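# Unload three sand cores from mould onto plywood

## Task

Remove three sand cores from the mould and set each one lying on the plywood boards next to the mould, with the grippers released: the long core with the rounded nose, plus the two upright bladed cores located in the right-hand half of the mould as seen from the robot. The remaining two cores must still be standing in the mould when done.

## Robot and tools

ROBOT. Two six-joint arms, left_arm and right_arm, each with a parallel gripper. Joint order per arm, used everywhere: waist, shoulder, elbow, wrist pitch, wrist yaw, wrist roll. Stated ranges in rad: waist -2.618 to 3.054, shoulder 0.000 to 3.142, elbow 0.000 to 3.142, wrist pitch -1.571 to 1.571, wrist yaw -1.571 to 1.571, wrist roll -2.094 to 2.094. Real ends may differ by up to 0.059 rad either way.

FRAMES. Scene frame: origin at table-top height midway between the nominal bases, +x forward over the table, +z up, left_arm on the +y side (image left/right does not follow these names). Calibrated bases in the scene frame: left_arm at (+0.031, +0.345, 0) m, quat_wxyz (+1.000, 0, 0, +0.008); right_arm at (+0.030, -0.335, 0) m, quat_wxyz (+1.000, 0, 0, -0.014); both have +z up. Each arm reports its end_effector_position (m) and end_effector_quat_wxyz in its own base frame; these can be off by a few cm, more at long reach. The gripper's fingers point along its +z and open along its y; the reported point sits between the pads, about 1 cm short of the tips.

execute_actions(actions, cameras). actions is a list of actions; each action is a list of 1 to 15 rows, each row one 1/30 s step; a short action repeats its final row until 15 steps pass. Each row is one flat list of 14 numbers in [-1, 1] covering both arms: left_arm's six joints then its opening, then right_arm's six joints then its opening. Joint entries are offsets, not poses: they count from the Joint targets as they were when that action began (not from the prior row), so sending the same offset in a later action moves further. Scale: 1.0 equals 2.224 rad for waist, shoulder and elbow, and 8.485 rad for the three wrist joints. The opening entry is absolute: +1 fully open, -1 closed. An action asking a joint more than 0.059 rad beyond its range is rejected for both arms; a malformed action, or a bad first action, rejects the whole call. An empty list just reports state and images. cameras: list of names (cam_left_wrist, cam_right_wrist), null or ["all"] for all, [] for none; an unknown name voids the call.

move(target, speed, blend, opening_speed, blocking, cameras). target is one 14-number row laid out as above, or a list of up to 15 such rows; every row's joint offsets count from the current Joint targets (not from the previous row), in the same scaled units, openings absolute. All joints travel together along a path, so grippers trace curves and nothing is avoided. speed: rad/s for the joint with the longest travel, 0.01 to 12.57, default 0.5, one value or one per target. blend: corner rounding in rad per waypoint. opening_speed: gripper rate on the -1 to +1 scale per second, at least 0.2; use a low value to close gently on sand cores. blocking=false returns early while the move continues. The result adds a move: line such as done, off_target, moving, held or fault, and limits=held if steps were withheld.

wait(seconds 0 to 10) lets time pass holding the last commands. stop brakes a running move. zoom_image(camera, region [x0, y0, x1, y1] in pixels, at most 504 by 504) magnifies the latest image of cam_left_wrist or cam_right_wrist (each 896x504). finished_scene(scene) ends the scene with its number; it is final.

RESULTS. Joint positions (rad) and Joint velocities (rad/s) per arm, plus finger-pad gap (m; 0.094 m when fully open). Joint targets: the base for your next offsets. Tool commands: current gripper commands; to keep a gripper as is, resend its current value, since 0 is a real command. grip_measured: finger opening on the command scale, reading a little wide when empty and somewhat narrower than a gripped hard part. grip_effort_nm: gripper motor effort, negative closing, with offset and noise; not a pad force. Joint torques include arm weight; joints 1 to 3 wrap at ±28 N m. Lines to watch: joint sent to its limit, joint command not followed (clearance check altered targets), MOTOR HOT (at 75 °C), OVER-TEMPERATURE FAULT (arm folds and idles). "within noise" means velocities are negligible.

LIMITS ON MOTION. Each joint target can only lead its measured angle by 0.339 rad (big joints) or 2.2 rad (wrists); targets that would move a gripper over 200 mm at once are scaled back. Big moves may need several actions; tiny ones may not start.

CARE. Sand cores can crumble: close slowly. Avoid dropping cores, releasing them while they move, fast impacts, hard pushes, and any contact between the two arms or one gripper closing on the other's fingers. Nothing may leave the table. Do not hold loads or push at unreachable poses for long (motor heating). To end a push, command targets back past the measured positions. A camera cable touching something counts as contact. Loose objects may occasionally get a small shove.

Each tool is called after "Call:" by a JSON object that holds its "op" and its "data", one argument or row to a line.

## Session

Call:
{"op": "execute_actions", "data": {
  "actions": []
}}

Scene clock: 0.00 s.
left_arm: end_effector_position=(+0.3493, -0.0518, +0.2095) grip_measured=+1.000 grip_effort_nm=n/a end_effector_quat_wxyz=(+0.534, -0.007, +0.815, -0.226) | right_arm: end_effector_position=(+0.3046, +0.0783, +0.1820) grip_measured=+1.000 grip_effort_nm=n/a end_effector_quat_wxyz=(+0.477, +0.034, +0.863, +0.162)
Joint positions: left_arm=[0.059 1.017 0.578 0.071 0.424 -0.25 0.094] | right_arm=[0.21 0.854 0.562 -0.224 -0.068 0.329 0.094]
Joint velocities: within noise
Joint torques (N m): no reading
Heat: left arm: 33 °C; right arm: 34 °C.
Joint targets: left_arm=[0.059 1.010 0.587 0.072 0.427 -0.248] | right_arm=[0.210 0.847 0.574 -0.220 -0.067 0.327]
Tool commands: left_gripper/opening=+1.0 right_gripper/opening=+1.0

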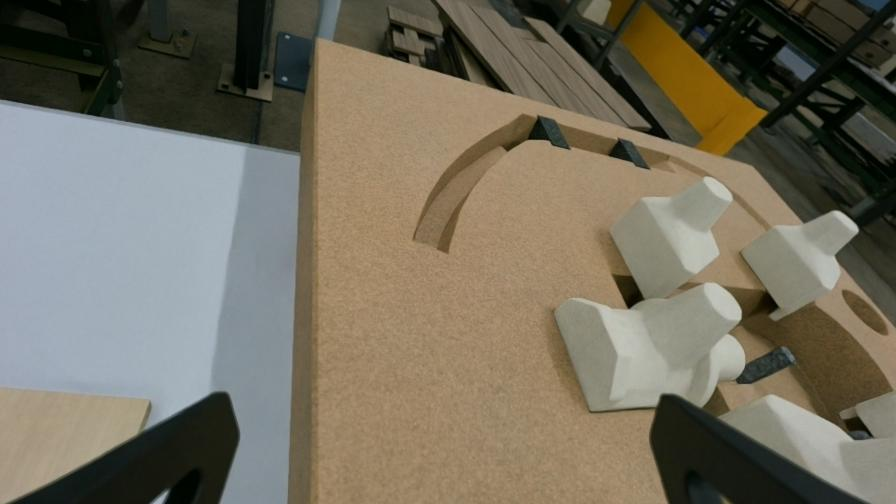

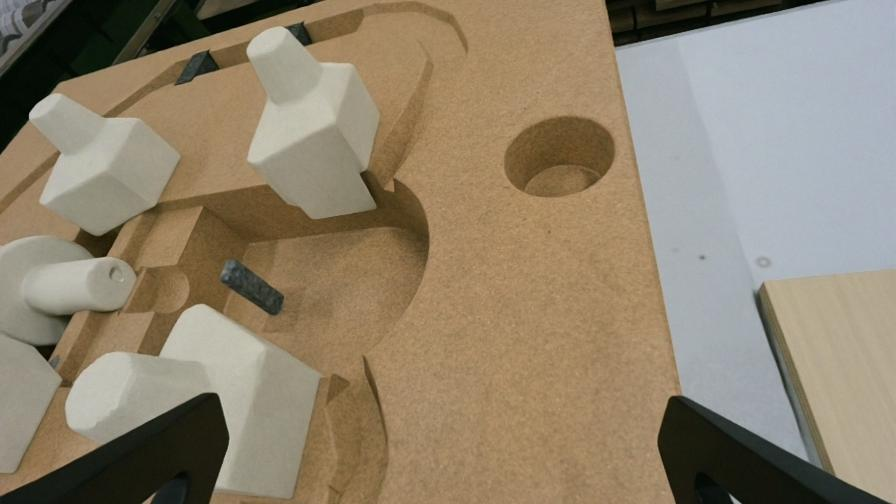

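Call:
{"op": "move", "data": {
  "target": [-0.267,-0.1138,0.082,-0.0556,-0.0503,0.0292,1,0.0854,-0.0405,0.0877,-0.0212,0.0079,-0.0385,1],
  "speed": 0.8
}}

Scene clock: 5.77 s.
left_arm: end_effector_position=(+0.2611, -0.1530, +0.2553) grip_measured=+1.000 grip_effort_nm=0.027 end_effector_quat_wxyz=(+0.524, +0.218, +0.810, -0.148) | right_arm: end_effector_position=(+0.2791, +0.1178, +0.2525) grip_measured=+1.000 grip_effort_nm=0.032 end_effector_quat_wxyz=(+0.531, -0.163, +0.824, +0.110)
Joint positions: left_arm=[-0.527 0.765 0.746 -0.4 0.011 -0.008 0.094] | right_arm=[0.392 0.766 0.738 -0.395 -0.006 0.007 0.094]
Joint torques (N m): left_arm=[-0.59 -1.05 7.91 2.14 -0.1 0.01] | right_arm=[0.69 -1.28 8.73 1.45 0.05 -0.07]
Heat: left arm: 33 °C; right arm: 34 °C.
Joint targets: left_arm=[-0.535 0.756 0.770 -0.400 0.000 -0.001] | right_arm=[0.400 0.757 0.769 -0.400 0.000 0.000]
move: done

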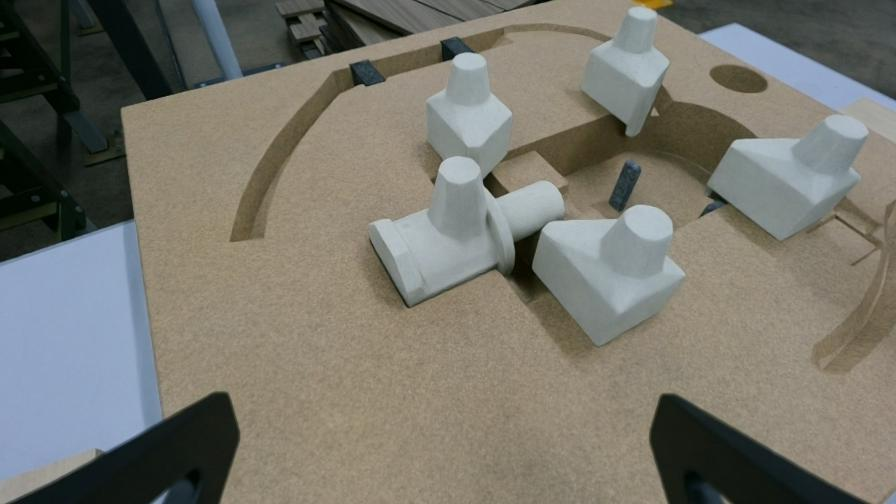

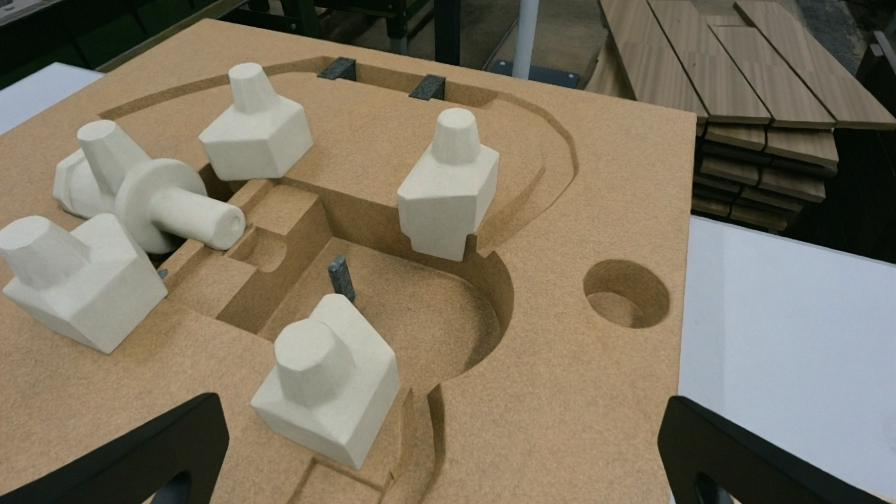

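Call:
{"op": "zoom_image", "data": {
  "camera": "cam_right_wrist",
  "region": [230, 270, 450, 490]
}}

Call:
{"op": "zoom_image", "data": {
  "camera": "cam_right_wrist",
  "region": [370, 90, 530, 280]
}}

Scaled by 2.291.

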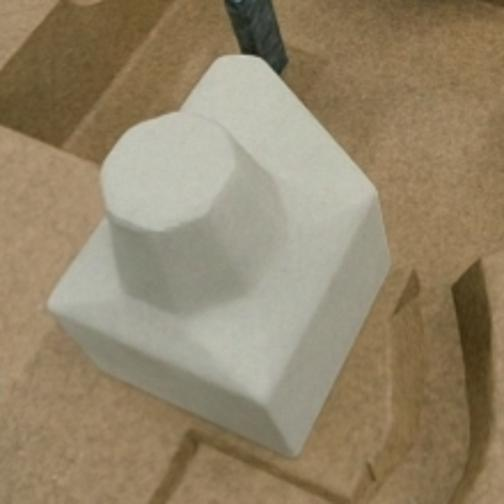

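Scaled by 2.653.

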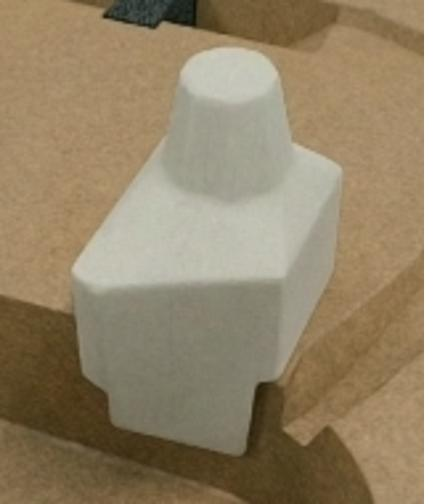

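Call:
{"op": "move", "data": {
  "target": [
    [0.1147,0.3795,0.5216,-0.1179,0.0719,0.1438,1,-0.1349,0.2442,0.27,-0.0589,-0.1414,-0.1296,1],
    [0.1147,0.6504,0.6596,-0.1161,0.0719,0.1438,1,-0.1466,0.4303,0.198,-0.0377,-0.1615,-0.1433,1]
  ],
  "speed": 0.9,
  "blend": 0.15
}}

Scene clock: 68.17 s.
left_arm: end_effector_position=(+0.4178, -0.2241, +0.1817) grip_measured=+1.000 grip_effort_nm=0.027 end_effector_quat_wxyz=(+0.216, +0.669, +0.679, -0.211) | right_arm: end_effector_position=(+0.3224, +0.2012, +0.2083) grip_measured=+1.000 grip_effort_nm=0.022 end_effector_quat_wxyz=(-0.432, +0.544, -0.561, -0.450)
Joint positions: left_arm=[-0.287 2.199 2.214 -1.379 0.582 1.208 0.094] | right_arm=[0.081 1.716 1.213 -0.739 -1.335 -1.198 0.094]
Joint torques (N m): left_arm=[0.44 -10.18 6.58 0.75 0.71 0.07] | right_arm=[-0.59 -6.91 5.09 0.68 -0.81 -0.25]
Heat: left arm: 37 °C; right arm: 38 °C.
Joint targets: left_arm=[-0.279 2.203 2.237 -1.385 0.610 1.220] | right_arm=[0.074 1.714 1.210 -0.720 -1.370 -1.216]
move: off_target (right_arm); right_arm: the wrist yaw is farthest, 0.036 rad from its target

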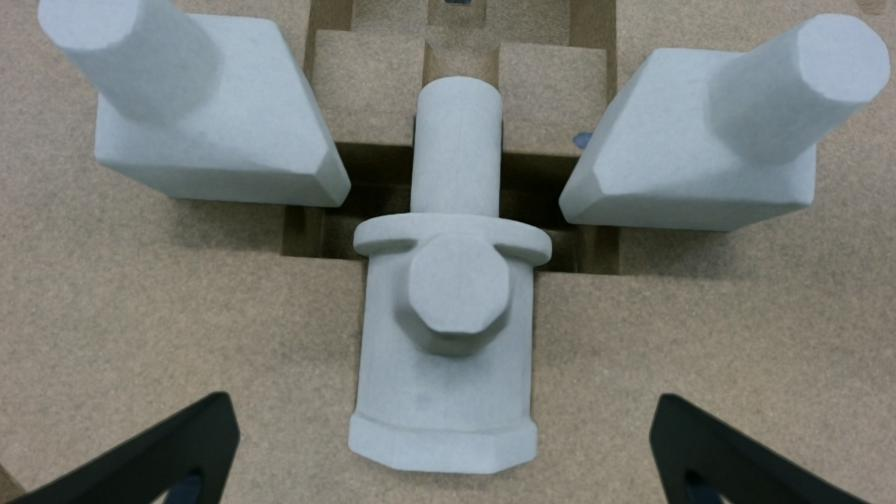

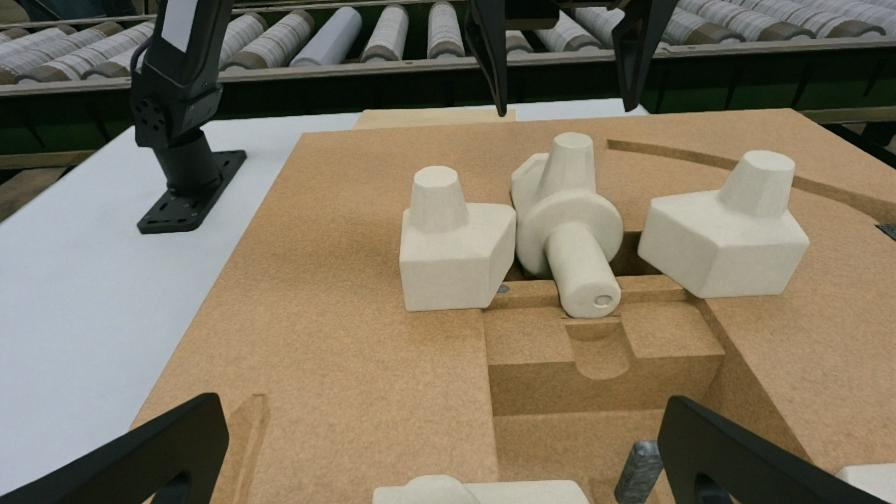

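Call:
{"op": "zoom_image", "data": {
  "camera": "cam_right_wrist",
  "region": [340, 384, 640, 504]
}}

Scaled by 1.680.

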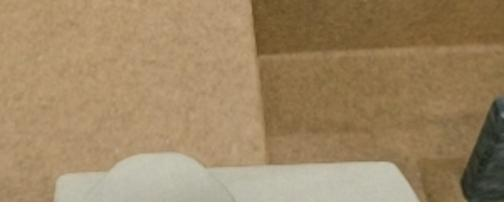

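Call:
{"op": "move", "data": {
  "target": [-0.0337,0.013,-0.0737,0.021,-0.0006,-0.0044,1,0.0094,0.0261,-0.0809,0.0365,-0.0029,0.0078,1],
  "speed": 0.2
}}

Scene clock: 99.87 s.
left_arm: end_effector_position=(+0.4155, -0.2535, +0.1453) grip_measured=+1.000 grip_effort_nm=0.032 end_effector_quat_wxyz=(+0.215, +0.683, +0.664, -0.217) | right_arm: end_effector_position=(+0.3206, +0.2040, +0.1622) grip_measured=+1.000 grip_effort_nm=0.027 end_effector_quat_wxyz=(-0.450, +0.546, -0.545, -0.450)
Joint positions: left_arm=[-0.347 2.209 2.081 -1.217 0.582 1.184 0.094] | right_arm=[0.087 1.763 1.039 -0.43 -1.361 -1.146 0.094]
Joint torques (N m): left_arm=[-0.47 -9.13 4.27 0.97 0.64 -0.1] | right_arm=[0.64 -6.15 4.31 0.74 -0.79 -0.05]
Heat: left arm: 38 °C; right arm: 35 °C.
Joint targets: left_arm=[-0.355 2.232 2.073 -1.207 0.605 1.182] | right_arm=[0.095 1.773 1.030 -0.410 -1.395 -1.150]
move: done

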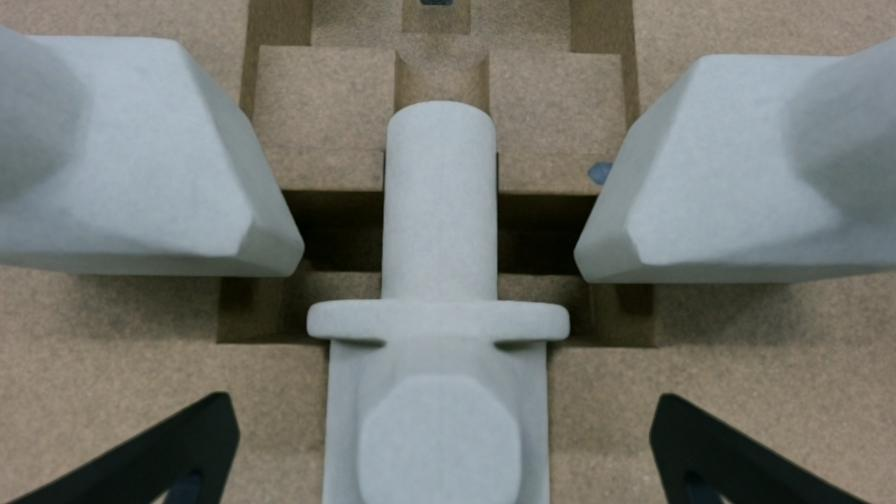

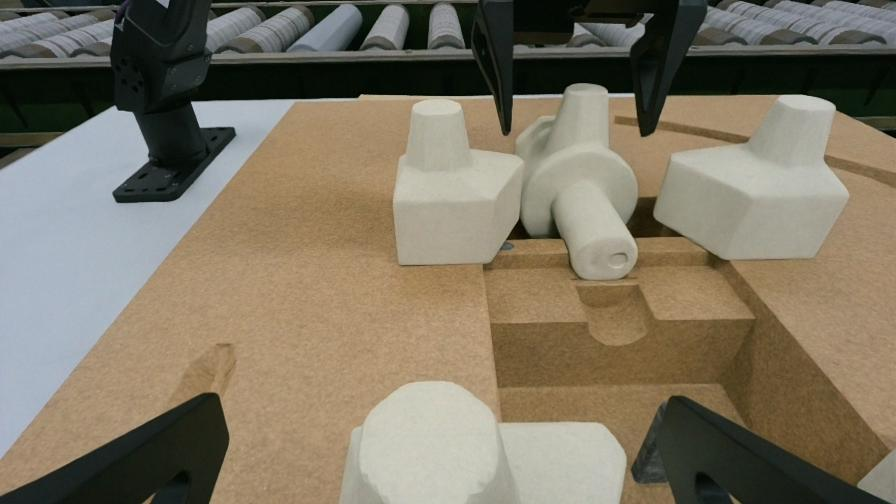

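Call:
{"op": "move", "data": {
  "target": [0,0,-0.009,0.0024,0,0,1,0.0067,0,-0.0135,0.0042,0,0,1],
  "speed": 0.2
}}

Call:
{"op": "move", "data": {
  "target": [0,0,0,0,0,0,-0.5,0,0,0,0,0,0,-0.5],
  "opening_speed": 0.4
}}

Scene clock: 107.60 s.
left_arm: end_effector_position=(+0.4162, -0.2537, +0.1406) grip_measured=+1.000 grip_effort_nm=0.037 end_effector_quat_wxyz=(+0.215, +0.683, +0.664, -0.216) | right_arm: end_effector_position=(+0.3143, +0.2088, +0.1561) grip_measured=+1.000 grip_effort_nm=0.022 end_effector_quat_wxyz=(-0.448, +0.551, -0.539, -0.452)
Joint positions: left_arm=[-0.347 2.209 2.062 -1.197 0.582 1.183 0.094] | right_arm=[0.103 1.763 1.01 -0.394 -1.361 -1.146 0.094]
Joint torques (N m): left_arm=[-0.53 -9.17 4.15 0.94 0.61 -0.08] | right_arm=[0.57 -6.09 4.21 0.74 -0.76 -0.09]
Heat: left arm: 38 °C; right arm: 36 °C.
Joint targets: left_arm=[-0.355 2.232 2.053 -1.186 0.605 1.182] | right_arm=[0.110 1.773 1.000 -0.374 -1.395 -1.150]
move: done

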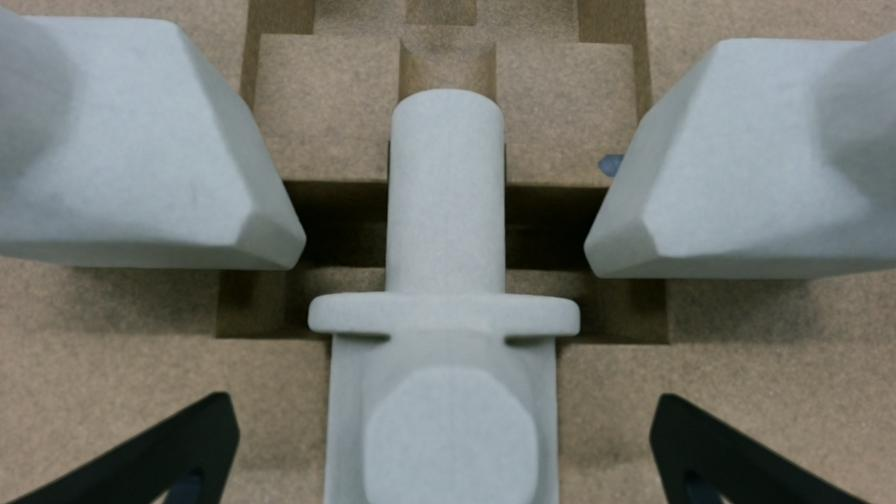

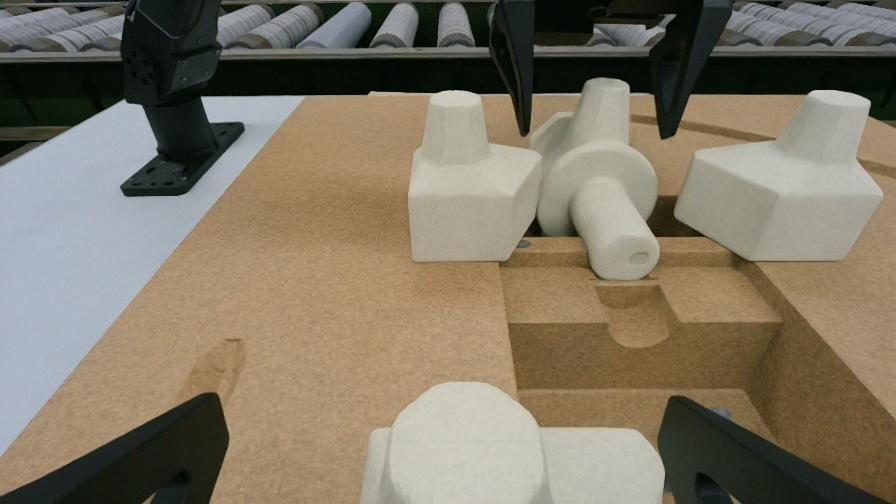

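Scene clock: 111.57 s.
left_arm: end_effector_position=(+0.4162, -0.2537, +0.1406) grip_measured=-0.207 grip_effort_nm=-0.999 end_effector_quat_wxyz=(+0.215, +0.683, +0.664, -0.216) | right_arm: end_effector_position=(+0.3162, +0.2089, +0.1563) grip_measured=-0.303 grip_effort_nm=-0.999 end_effector_quat_wxyz=(-0.453, +0.555, -0.536, -0.447)
Joint positions: left_arm=[-0.347 2.209 2.062 -1.197 0.582 1.183 0.037] | right_arm=[0.103 1.763 1.01 -0.377 -1.358 -1.146 0.033]
Joint torques (N m): left_arm=[-0.55 -9.22 4.04 0.95 0.63 -0.07] | right_arm=[0.55 -6.11 4.22 0.63 -0.8 -0.08]
Heat: left arm: 38 °C; right arm: 36 °C.
Joint targets: left_arm=[-0.355 2.232 2.053 -1.186 0.605 1.182] | right_arm=[0.110 1.773 1.000 -0.374 -1.395 -1.150]
move: off_target (right_arm); right_arm: the wrist yaw is farthest, 0.037 rad from its target

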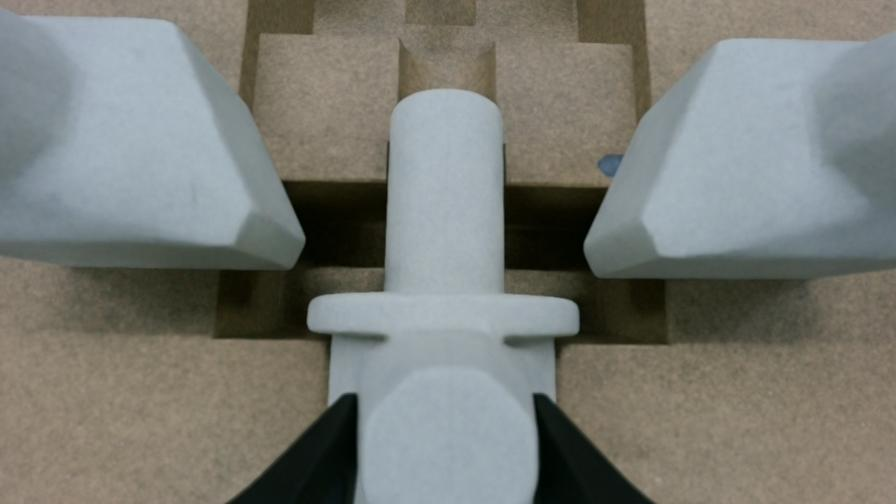

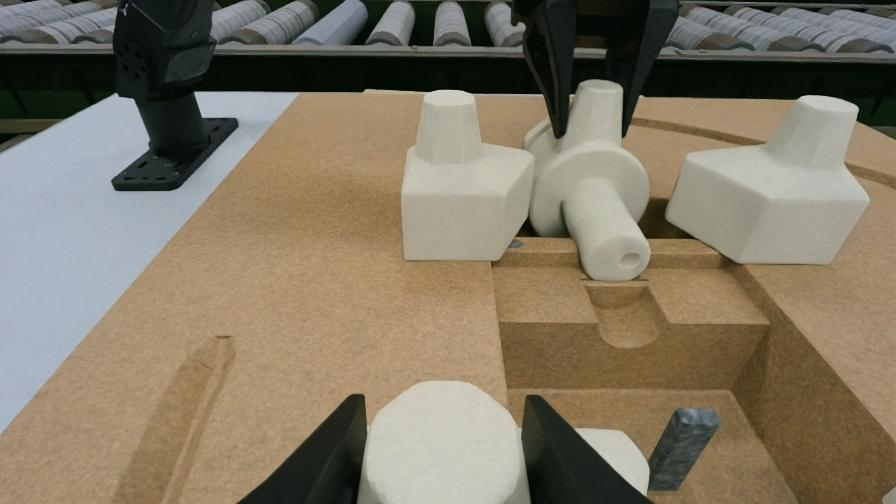

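Call:
{"op": "move", "data": {
  "target": [
    [0,0.0036,0.1151,-0.0189,0.0041,0,-0.5,0,-0.036,0.06,-0.0188,0,0,-0.5],
    [0,0.0306,0.2091,-0.037,0.0041,0,-0.5,0,-0.0719,0.1192,-0.0375,0,0,-0.5]
  ],
  "speed": 0.2,
  "blend": 0.05
}}

Scene clock: 128.90 s.
left_arm: end_effector_position=(+0.4164, -0.2505, +0.2006) grip_measured=-0.207 grip_effort_nm=-0.999 end_effector_quat_wxyz=(+0.211, +0.684, +0.667, -0.206) | right_arm: end_effector_position=(+0.3175, +0.2083, +0.2275) grip_measured=-0.303 grip_effort_nm=-1.004 end_effector_quat_wxyz=(-0.443, +0.557, -0.551, -0.436)
Joint positions: left_arm=[-0.348 2.301 2.472 -1.515 0.559 1.182 0.037] | right_arm=[0.106 1.657 1.219 -0.702 -1.318 -1.141 0.033]
Joint torques (N m): left_arm=[-0.42 -10.96 8.42 1 1.29 -0.07] | right_arm=[0.32 -10.14 9.2 0.72 -1.18 -0.13]
Heat: left arm: 38 °C; right arm: 38 °C.
Joint targets: left_arm=[-0.355 2.300 2.518 -1.500 0.640 1.182] | right_arm=[0.110 1.613 1.265 -0.693 -1.395 -1.150]
move: off_target (left_arm, right_arm); left_arm: the wrist yaw is farthest, 0.081 rad from its target; right_arm: the wrist yaw is farthest, 0.077 rad from its target

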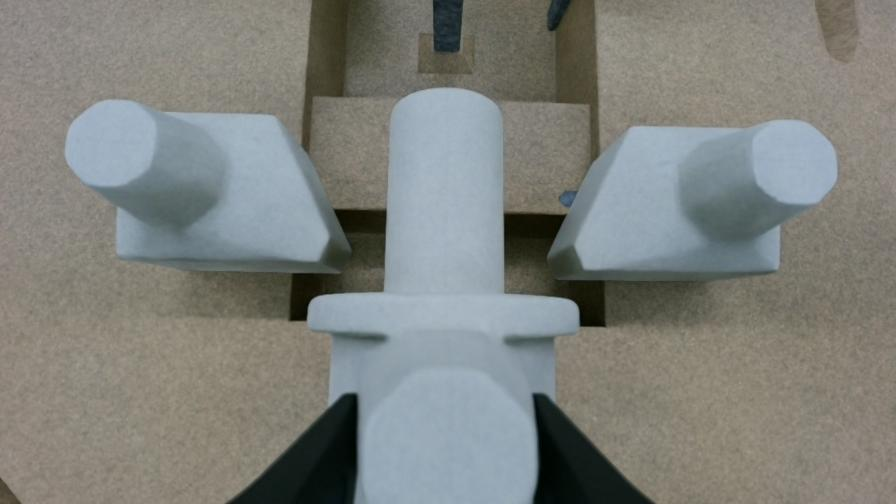

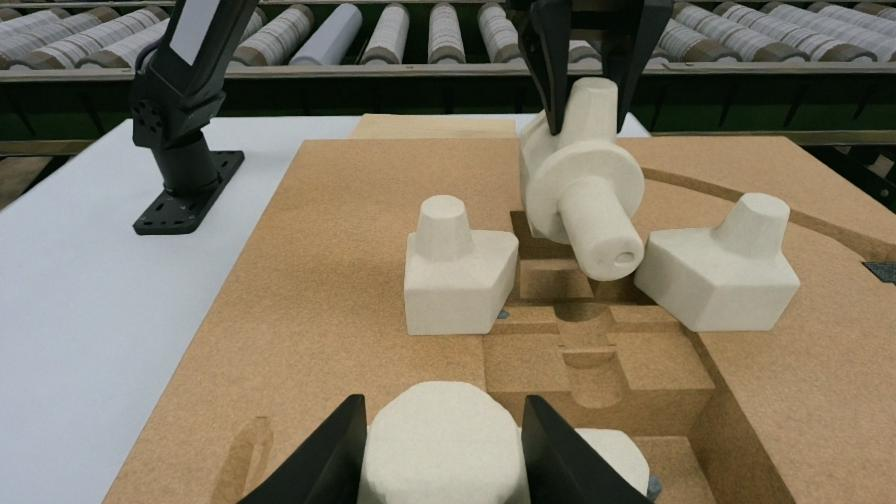

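Call:
{"op": "move", "data": {
  "target": [
    [0.081,-0.045,0,-0.0071,0,0.0247,-0.5,-0.0944,-0.002,0.2136,-0.0598,0.0583,0.0295,-0.5],
    [0.2496,-0.1772,-0.197,-0.0028,0.0012,0.0118,-0.5,-0.2518,0.156,0.3076,-0.101,0.1727,0.0915,-0.5],
    [0.472,-0.3282,-0.4519,0.0354,0.0059,0,-0.5,-0.2518,0.156,0.3076,-0.101,0.1727,0.0915,-0.5]
  ],
  "speed": [0.25,0.5,0.5],
  "blend": 0.08
}}

Scene clock: 211.60 s.
left_arm: end_effector_position=(+0.3189, +0.1367, +0.1978) grip_measured=-0.207 grip_effort_nm=-1.009 end_effector_quat_wxyz=(+0.295, +0.260, +0.915, -0.091) | right_arm: end_effector_position=(+0.3279, -0.1664, +0.1608) grip_measured=-0.304 grip_effort_nm=-1.004 end_effector_quat_wxyz=(-0.011, +0.035, +0.999, -0.023)
Joint positions: left_arm=[0.695 1.632 1.505 -1.232 0.596 1.184 0.037] | right_arm=[-0.448 1.962 1.906 -1.518 0.051 -0.379 0.033]
Joint torques (N m): left_arm=[0.08 -11.02 5.48 1.16 1.48 -0.06] | right_arm=[-0.29 -8.54 8.43 -0.18 0.21 0.02]
Heat: left arm: 52 °C; right arm: 48 °C.
Joint targets: left_arm=[0.696 1.570 1.513 -1.200 0.690 1.182] | right_arm=[-0.450 1.960 1.949 -1.549 0.070 -0.373]
move: off_target (left_arm, right_arm); left_arm: the wrist yaw is farthest, 0.094 rad from its target; right_arm: the elbow is farthest, 0.043 rad from its target

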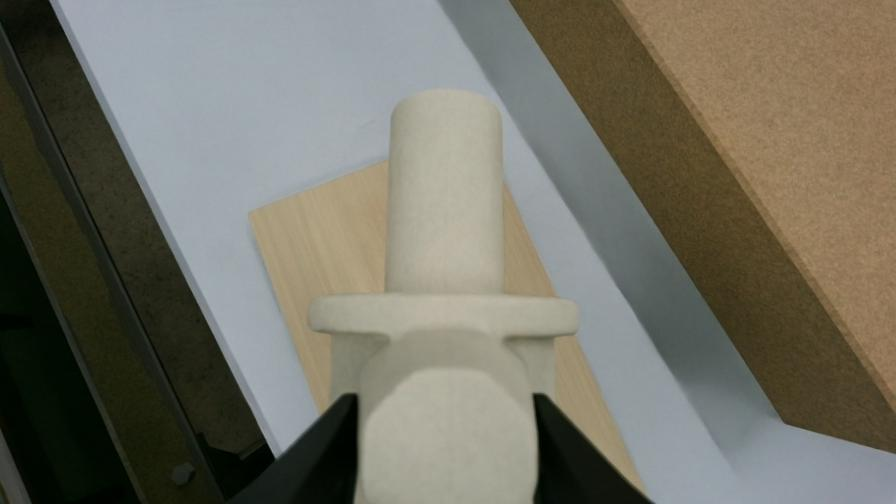

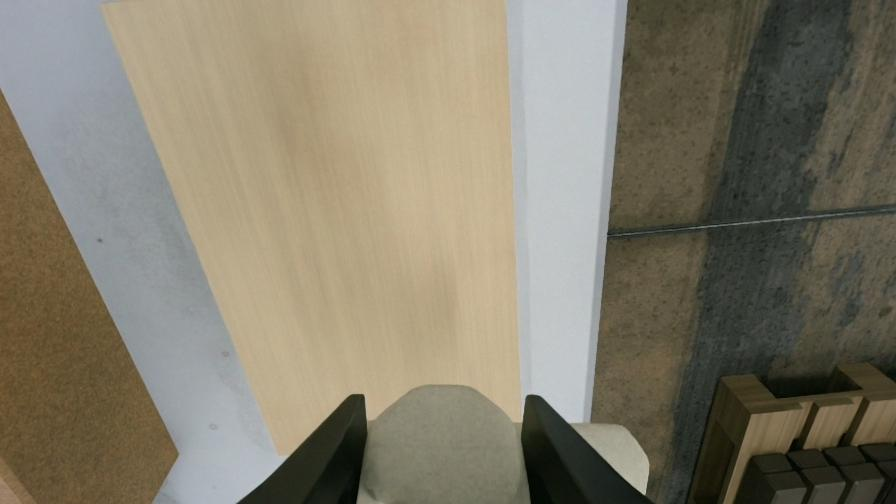

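Call:
{"op": "move", "data": {
  "target": [
    [0,0.0045,-0.1326,0.0392,0,0,-0.5,0.0625,0.1583,0.1174,-0.0019,0.0006,0.0051,-0.5],
    [0,0.0045,-0.1326,0.0392,0,0,-0.5,0.0625,0.1583,0.0414,0.0087,0.0006,0.0051,-0.5]
  ],
  "speed": [0.35,0.2],
  "blend": 0.05
}}

Scene clock: 239.60 s.
left_arm: end_effector_position=(+0.3220, +0.1386, +0.1266) grip_measured=-0.207 grip_effort_nm=-0.999 end_effector_quat_wxyz=(+0.306, +0.264, +0.911, -0.079) | right_arm: end_effector_position=(+0.3878, -0.1360, +0.0590) grip_measured=-0.304 grip_effort_nm=-1.004 end_effector_quat_wxyz=(-0.086, -0.013, +0.996, +0.000)
Joint positions: left_arm=[0.695 1.628 1.209 -0.906 0.6 1.182 0.037] | right_arm=[-0.316 2.316 2.042 -1.459 0.056 -0.337 0.033]
Joint torques (N m): left_arm=[0.09 -9.77 5.52 1.3 1.41 -0.07] | right_arm=[0.31 -11.06 4.81 -0.34 0.21 0.04]
Heat: left arm: 48 °C; right arm: 44 °C.
Joint targets: left_arm=[0.696 1.580 1.218 -0.867 0.690 1.182] | right_arm=[-0.312 2.311 2.041 -1.476 0.075 -0.330]
move: off_target (left_arm); left_arm: the wrist yaw is farthest, 0.090 rad from its target

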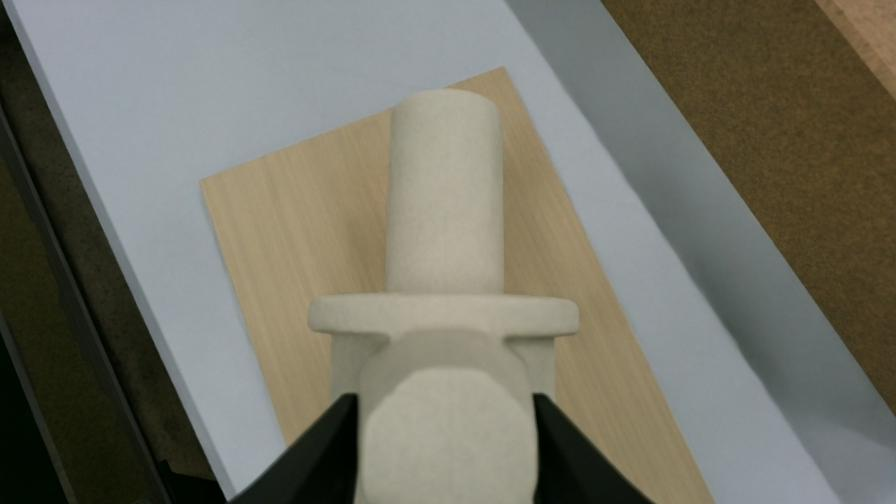

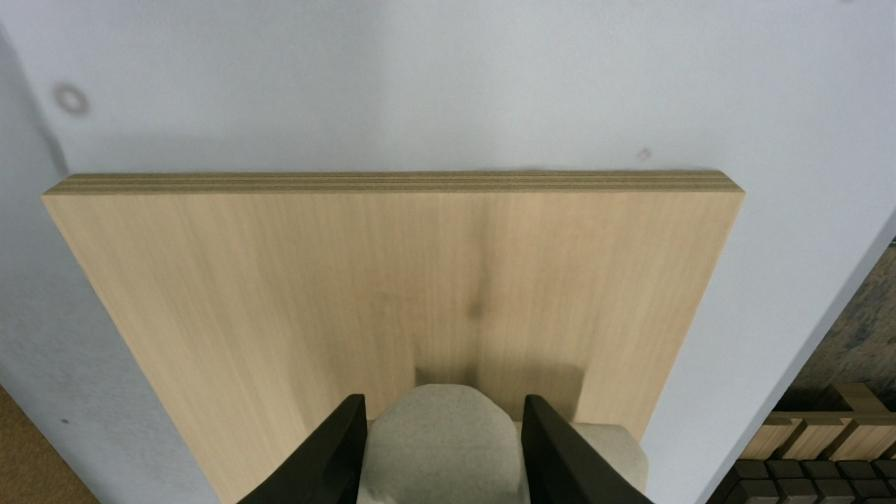

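Call:
{"op": "move", "data": {
  "target": [0,0.0049,-0.0373,0.0111,0,0,-0.5,0,0.0031,-0.0279,0.0081,0,0,-0.5],
  "speed": 0.1
}}

Scene clock: 247.83 s.
left_arm: end_effector_position=(+0.3200, +0.1369, +0.1068) grip_measured=-0.207 grip_effort_nm=-0.994 end_effector_quat_wxyz=(+0.308, +0.265, +0.910, -0.075) | right_arm: end_effector_position=(+0.3876, -0.1360, +0.0438) grip_measured=-0.304 grip_effort_nm=-1.004 end_effector_quat_wxyz=(-0.084, -0.012, +0.996, -0.001)
Joint positions: left_arm=[0.695 1.628 1.127 -0.814 0.6 1.182 0.037] | right_arm=[-0.316 2.316 1.982 -1.396 0.056 -0.336 0.033]
Joint torques (N m): left_arm=[0.06 -8.92 5.42 1.35 1.42 -0.05] | right_arm=[0.34 -10.52 4.64 -0.27 0.21 0.03]
Heat: left arm: 48 °C; right arm: 43 °C.
Joint targets: left_arm=[0.696 1.591 1.135 -0.773 0.690 1.182] | right_arm=[-0.312 2.318 1.979 -1.407 0.075 -0.330]
move: off_target (left_arm); left_arm: the wrist yaw is farthest, 0.090 rad from its target

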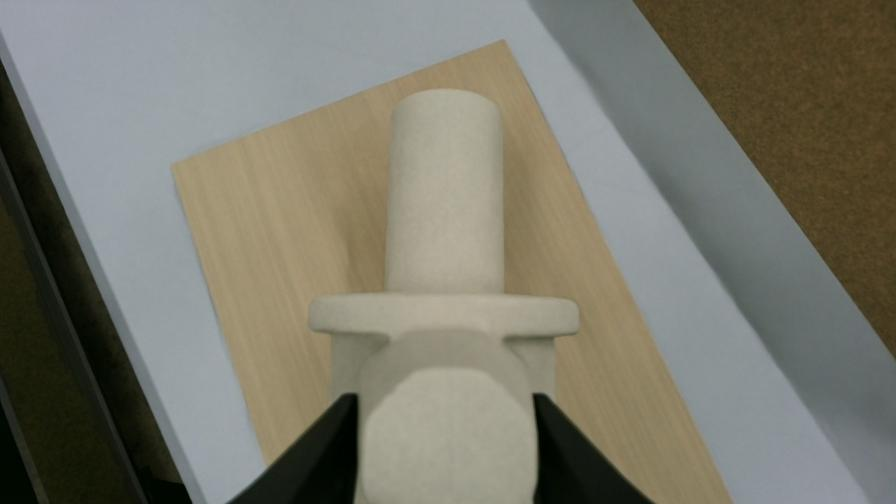

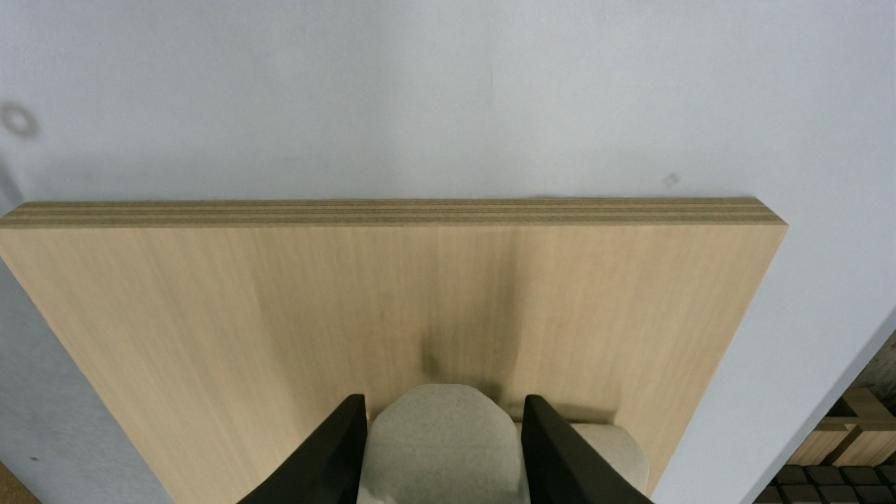

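Call:
{"op": "move", "data": {
  "target": [0,0.0012,-0.0093,0.0028,0,0,-0.5,0,0.0009,-0.0074,0.0022,0,0,-0.5],
  "speed": 0.06,
  "cameras": []
}}

Call:
{"op": "move", "data": {
  "target": [0,0.0012,-0.0093,0.0028,0,0,-0.5,0,0.0009,-0.0074,0.0022,0,0,-0.5],
  "speed": 0.06
}}

Scene clock: 251.93 s.
left_arm: end_effector_position=(+0.3216, +0.1360, +0.1052) grip_measured=-0.207 grip_effort_nm=-0.999 end_effector_quat_wxyz=(+0.315, +0.265, +0.908, -0.076) | right_arm: end_effector_position=(+0.3880, -0.1361, +0.0413) grip_measured=-0.304 grip_effort_nm=-1.004 end_effector_quat_wxyz=(-0.083, -0.012, +0.996, -0.001)
Joint positions: left_arm=[0.695 1.628 1.113 -0.792 0.612 1.18 0.037] | right_arm=[-0.316 2.316 1.972 -1.383 0.056 -0.336 0.033]
Joint torques (N m): left_arm=[0.06 -8.69 4.86 1.39 1.27 -0.05] | right_arm=[0.34 -10.37 4.11 -0.2 0.21 0.03]
Heat: left arm: 48 °C; right arm: 43 °C.
Joint targets: left_arm=[0.696 1.594 1.114 -0.749 0.690 1.182] | right_arm=[-0.312 2.320 1.963 -1.388 0.075 -0.330]
move: off_target (left_arm); left_arm: the wrist yaw is farthest, 0.078 rad from its target
No camera images: "cameras" was empty.

Scene clock: 252.73 s.
left_arm: end_effector_position=(+0.3237, +0.1344, +0.1046) grip_measured=-0.207 grip_effort_nm=-0.999 end_effector_quat_wxyz=(+0.324, +0.265, +0.905, -0.078) | right_arm: end_effector_position=(+0.3886, -0.1363, +0.0390) grip_measured=-0.304 grip_effort_nm=-1.004 end_effector_quat_wxyz=(-0.081, -0.012, +0.997, -0.002)
Joint positions: left_arm=[0.695 1.628 1.101 -0.771 0.63 1.176 0.037] | right_arm=[-0.316 2.316 1.964 -1.371 0.056 -0.335 0.033]
Joint torques (N m): left_arm=[0.02 -8.5 4.15 1.45 1.13 0.02] | right_arm=[0.34 -10.21 3.56 -0.12 0.21 0.02]
Heat: left arm: 48 °C; right arm: 43 °C.
Joint targets: left_arm=[0.696 1.596 1.094 -0.726 0.690 1.182] | right_arm=[-0.312 2.322 1.946 -1.370 0.075 -0.330]
move: off_target (left_arm); left_arm: the wrist yaw is farthest, 0.060 rad from its target

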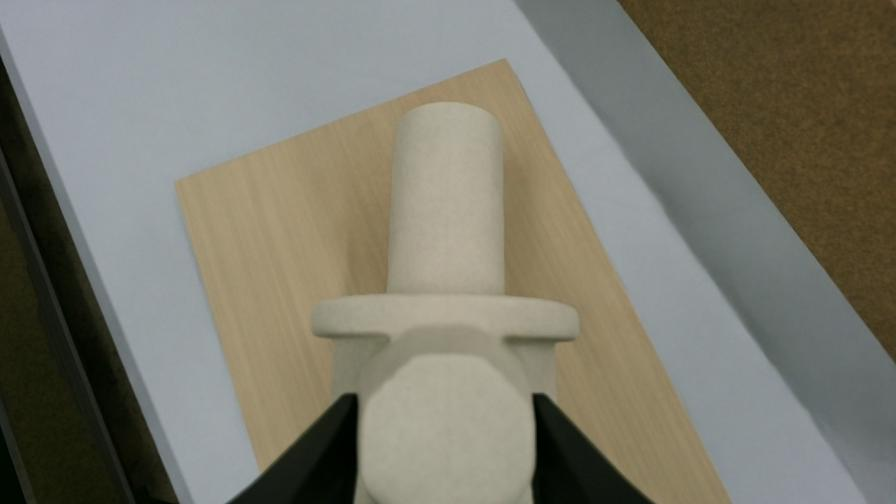

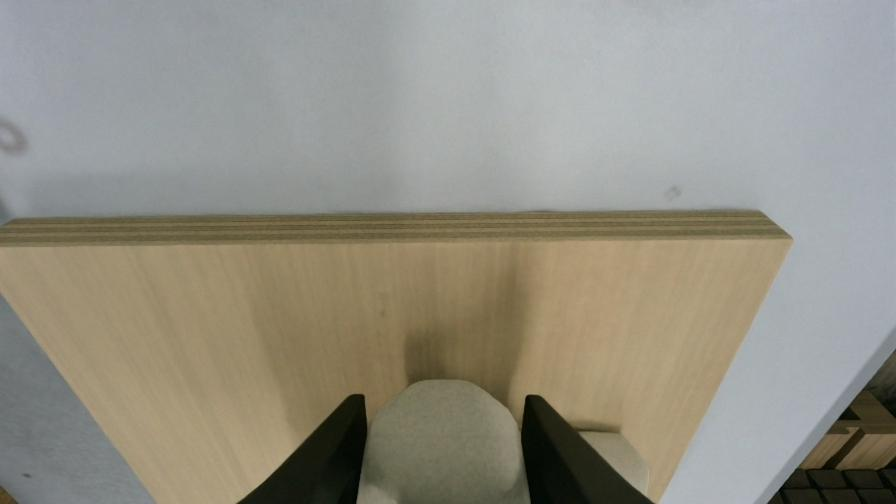

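Call:
{"op": "move", "data": {
  "target": [0,0,0,0,-0.0059,0,-0.2,0,0,0,0,0,0,-0.29],
  "opening_speed": 0.2
}}

Call:
{"op": "move", "data": {
  "target": [0,0,0,0,0,0,-0.17,0,0,0,0,0,0,-0.255],
  "opening_speed": 0.2
}}

Scene clock: 258.47 s.
left_arm: end_effector_position=(+0.3236, +0.1349, +0.1044) grip_measured=-0.196 grip_effort_nm=-0.613 end_effector_quat_wxyz=(+0.323, +0.264, +0.906, -0.077) | right_arm: end_effector_position=(+0.3886, -0.1363, +0.0390) grip_measured=-0.288 grip_effort_nm=-0.442 end_effector_quat_wxyz=(-0.081, -0.012, +0.997, -0.002)
Joint positions: left_arm=[0.695 1.628 1.101 -0.77 0.627 1.172 0.038] | right_arm=[-0.316 2.316 1.964 -1.371 0.056 -0.335 0.033]
Joint velocities: left_arm=[-0.027 -0.007 -0.002 -0.007 -0.095 -0.037 0.015] | right_arm=[within noise]
Joint torques (N m): left_arm=[0.16 -8.51 4.18 1.43 0.56 0.04] | right_arm=[0.34 -10.22 3.55 -0.13 0.21 0.03]
Heat: left arm: 47 °C; right arm: 42 °C.
Joint targets: left_arm=[0.696 1.596 1.094 -0.725 0.640 1.182] | right_arm=[-0.312 2.322 1.946 -1.370 0.075 -0.330]
move: off_target (left_arm); left_arm: the wrist pitch is farthest, 0.044 rad from its target

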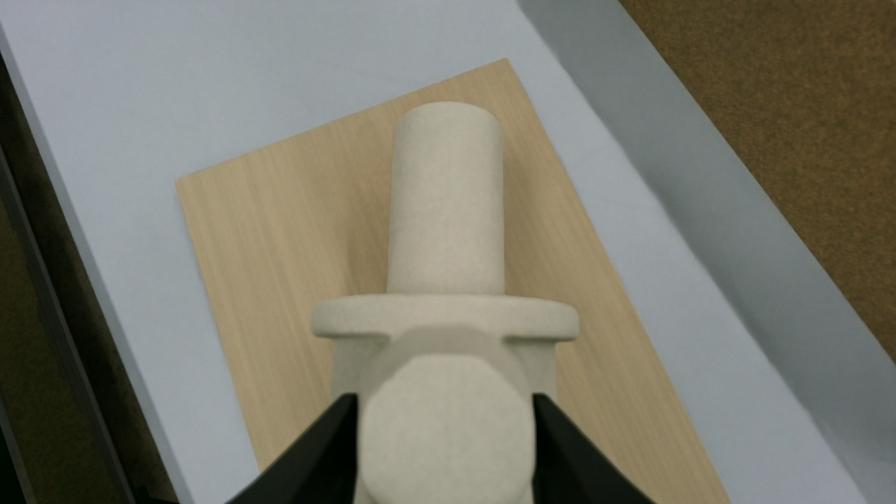

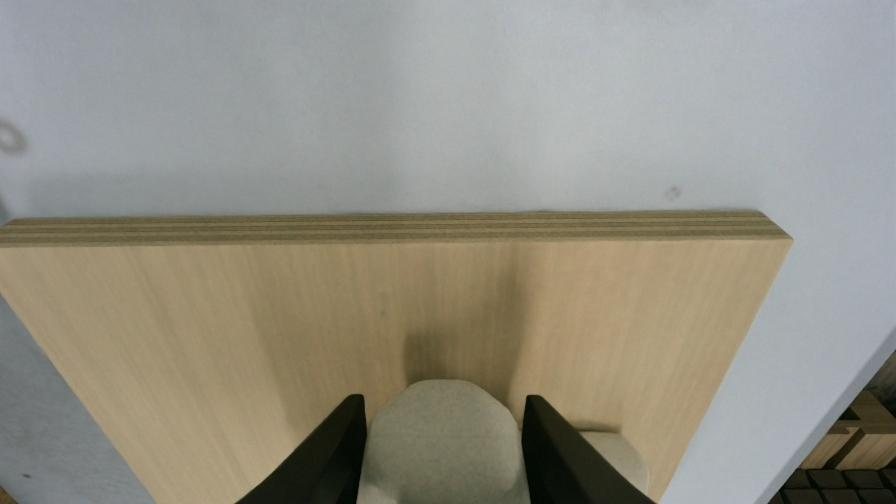

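Scene clock: 258.97 s.
left_arm: end_effector_position=(+0.3237, +0.1350, +0.1044) grip_measured=-0.167 grip_effort_nm=-0.154 end_effector_quat_wxyz=(+0.323, +0.264, +0.906, -0.077) | right_arm: end_effector_position=(+0.3888, -0.1364, +0.0390) grip_measured=-0.256 grip_effort_nm=0.100 end_effector_quat_wxyz=(-0.081, -0.012, +0.997, -0.002)
Joint positions: left_arm=[0.695 1.628 1.101 -0.77 0.627 1.172 0.039] | right_arm=[-0.316 2.316 1.964 -1.37 0.056 -0.335 0.035]
Joint torques (N m): left_arm=[0.1 -8.43 4.21 1.42 0.55 0.07] | right_arm=[0.32 -10.22 3.54 -0.13 0.21 0.03]
Heat: left arm: 47 °C; right arm: 42 °C.
Joint targets: left_arm=[0.696 1.596 1.094 -0.726 0.640 1.182] | right_arm=[-0.312 2.322 1.946 -1.370 0.075 -0.330]
move: off_target (left_arm); left_arm: the wrist pitch is farthest, 0.045 rad from its target

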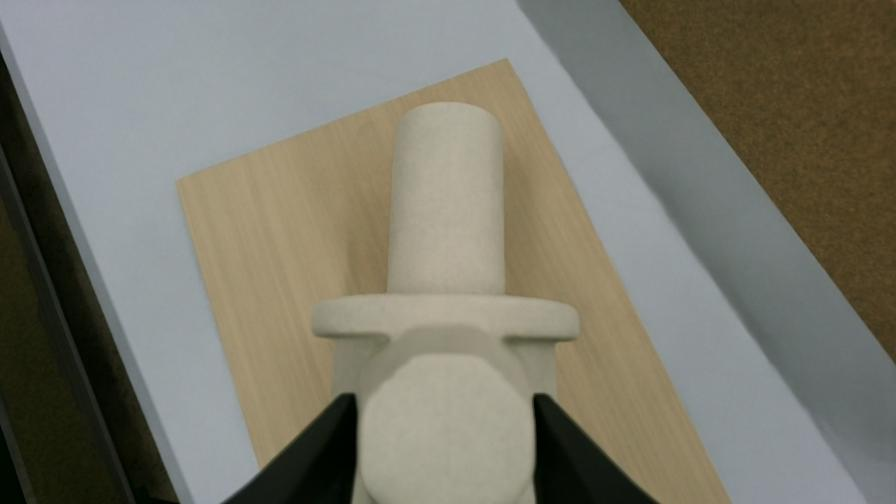

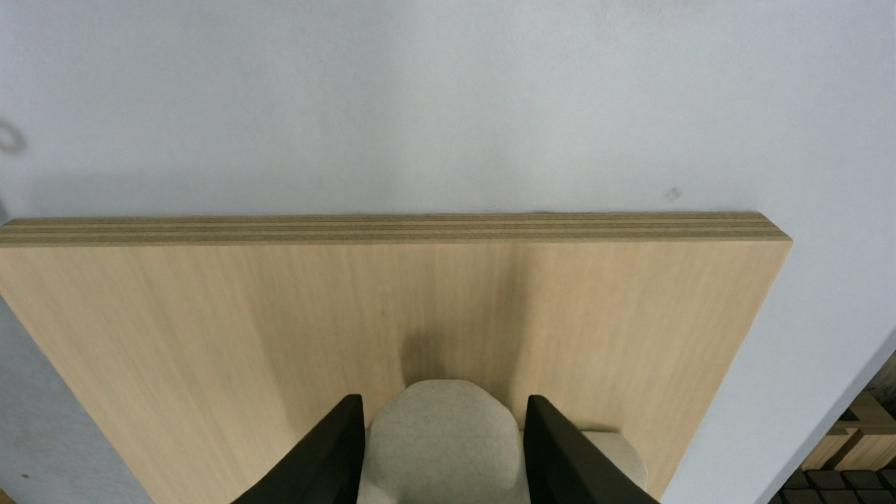

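Call:
{"op": "move", "data": {
  "target": [0,0,0,0,0,0,0.1,0,0,0,0,0,0,-0.1],
  "opening_speed": 0.3
}}

Scene clock: 275.93 s.
left_arm: end_effector_position=(+0.3280, +0.1394, +0.1058) grip_measured=+0.098 grip_effort_nm=0.125 end_effector_quat_wxyz=(+0.329, +0.267, +0.903, -0.064) | right_arm: end_effector_position=(+0.3868, -0.1381, +0.0377) grip_measured=-0.103 grip_effort_nm=0.178 end_effector_quat_wxyz=(-0.085, -0.013, +0.996, -0.007)
Joint positions: left_arm=[0.695 1.627 1.101 -0.74 0.622 1.172 0.052] | right_arm=[-0.316 2.316 1.957 -1.368 0.068 -0.335 0.042]
Joint torques (N m): left_arm=[0.06 -8.5 4.19 1.16 0.59 0.09] | right_arm=[0.34 -10.19 4.03 -0.16 0.09 0.03]
Heat: left arm: 47 °C; right arm: 42 °C.
Joint targets: left_arm=[0.696 1.596 1.094 -0.726 0.640 1.182] | right_arm=[-0.312 2.322 1.946 -1.370 0.075 -0.330]
move: done

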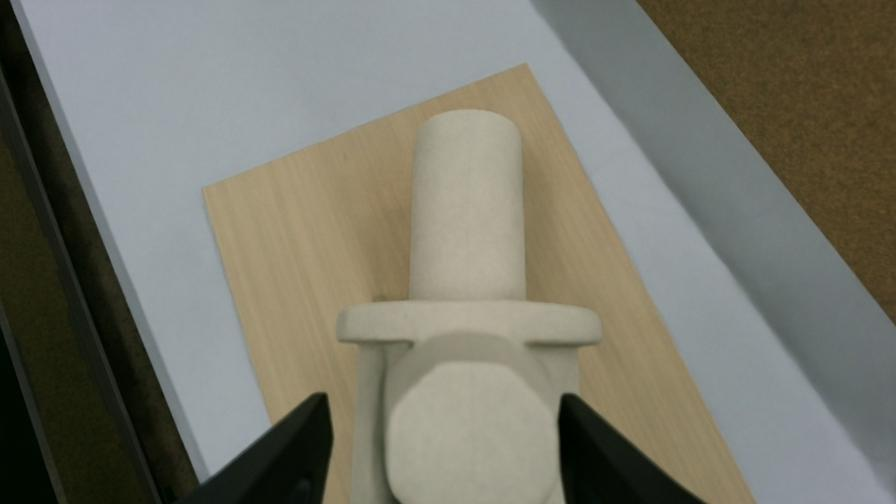

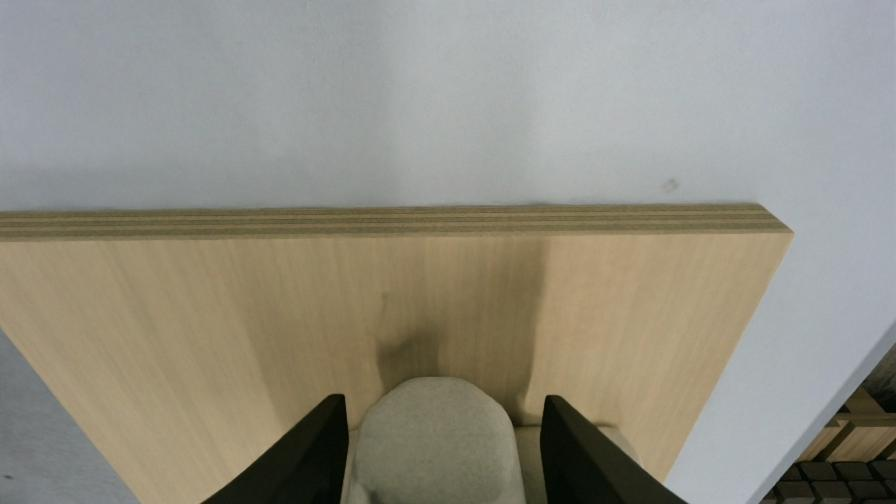

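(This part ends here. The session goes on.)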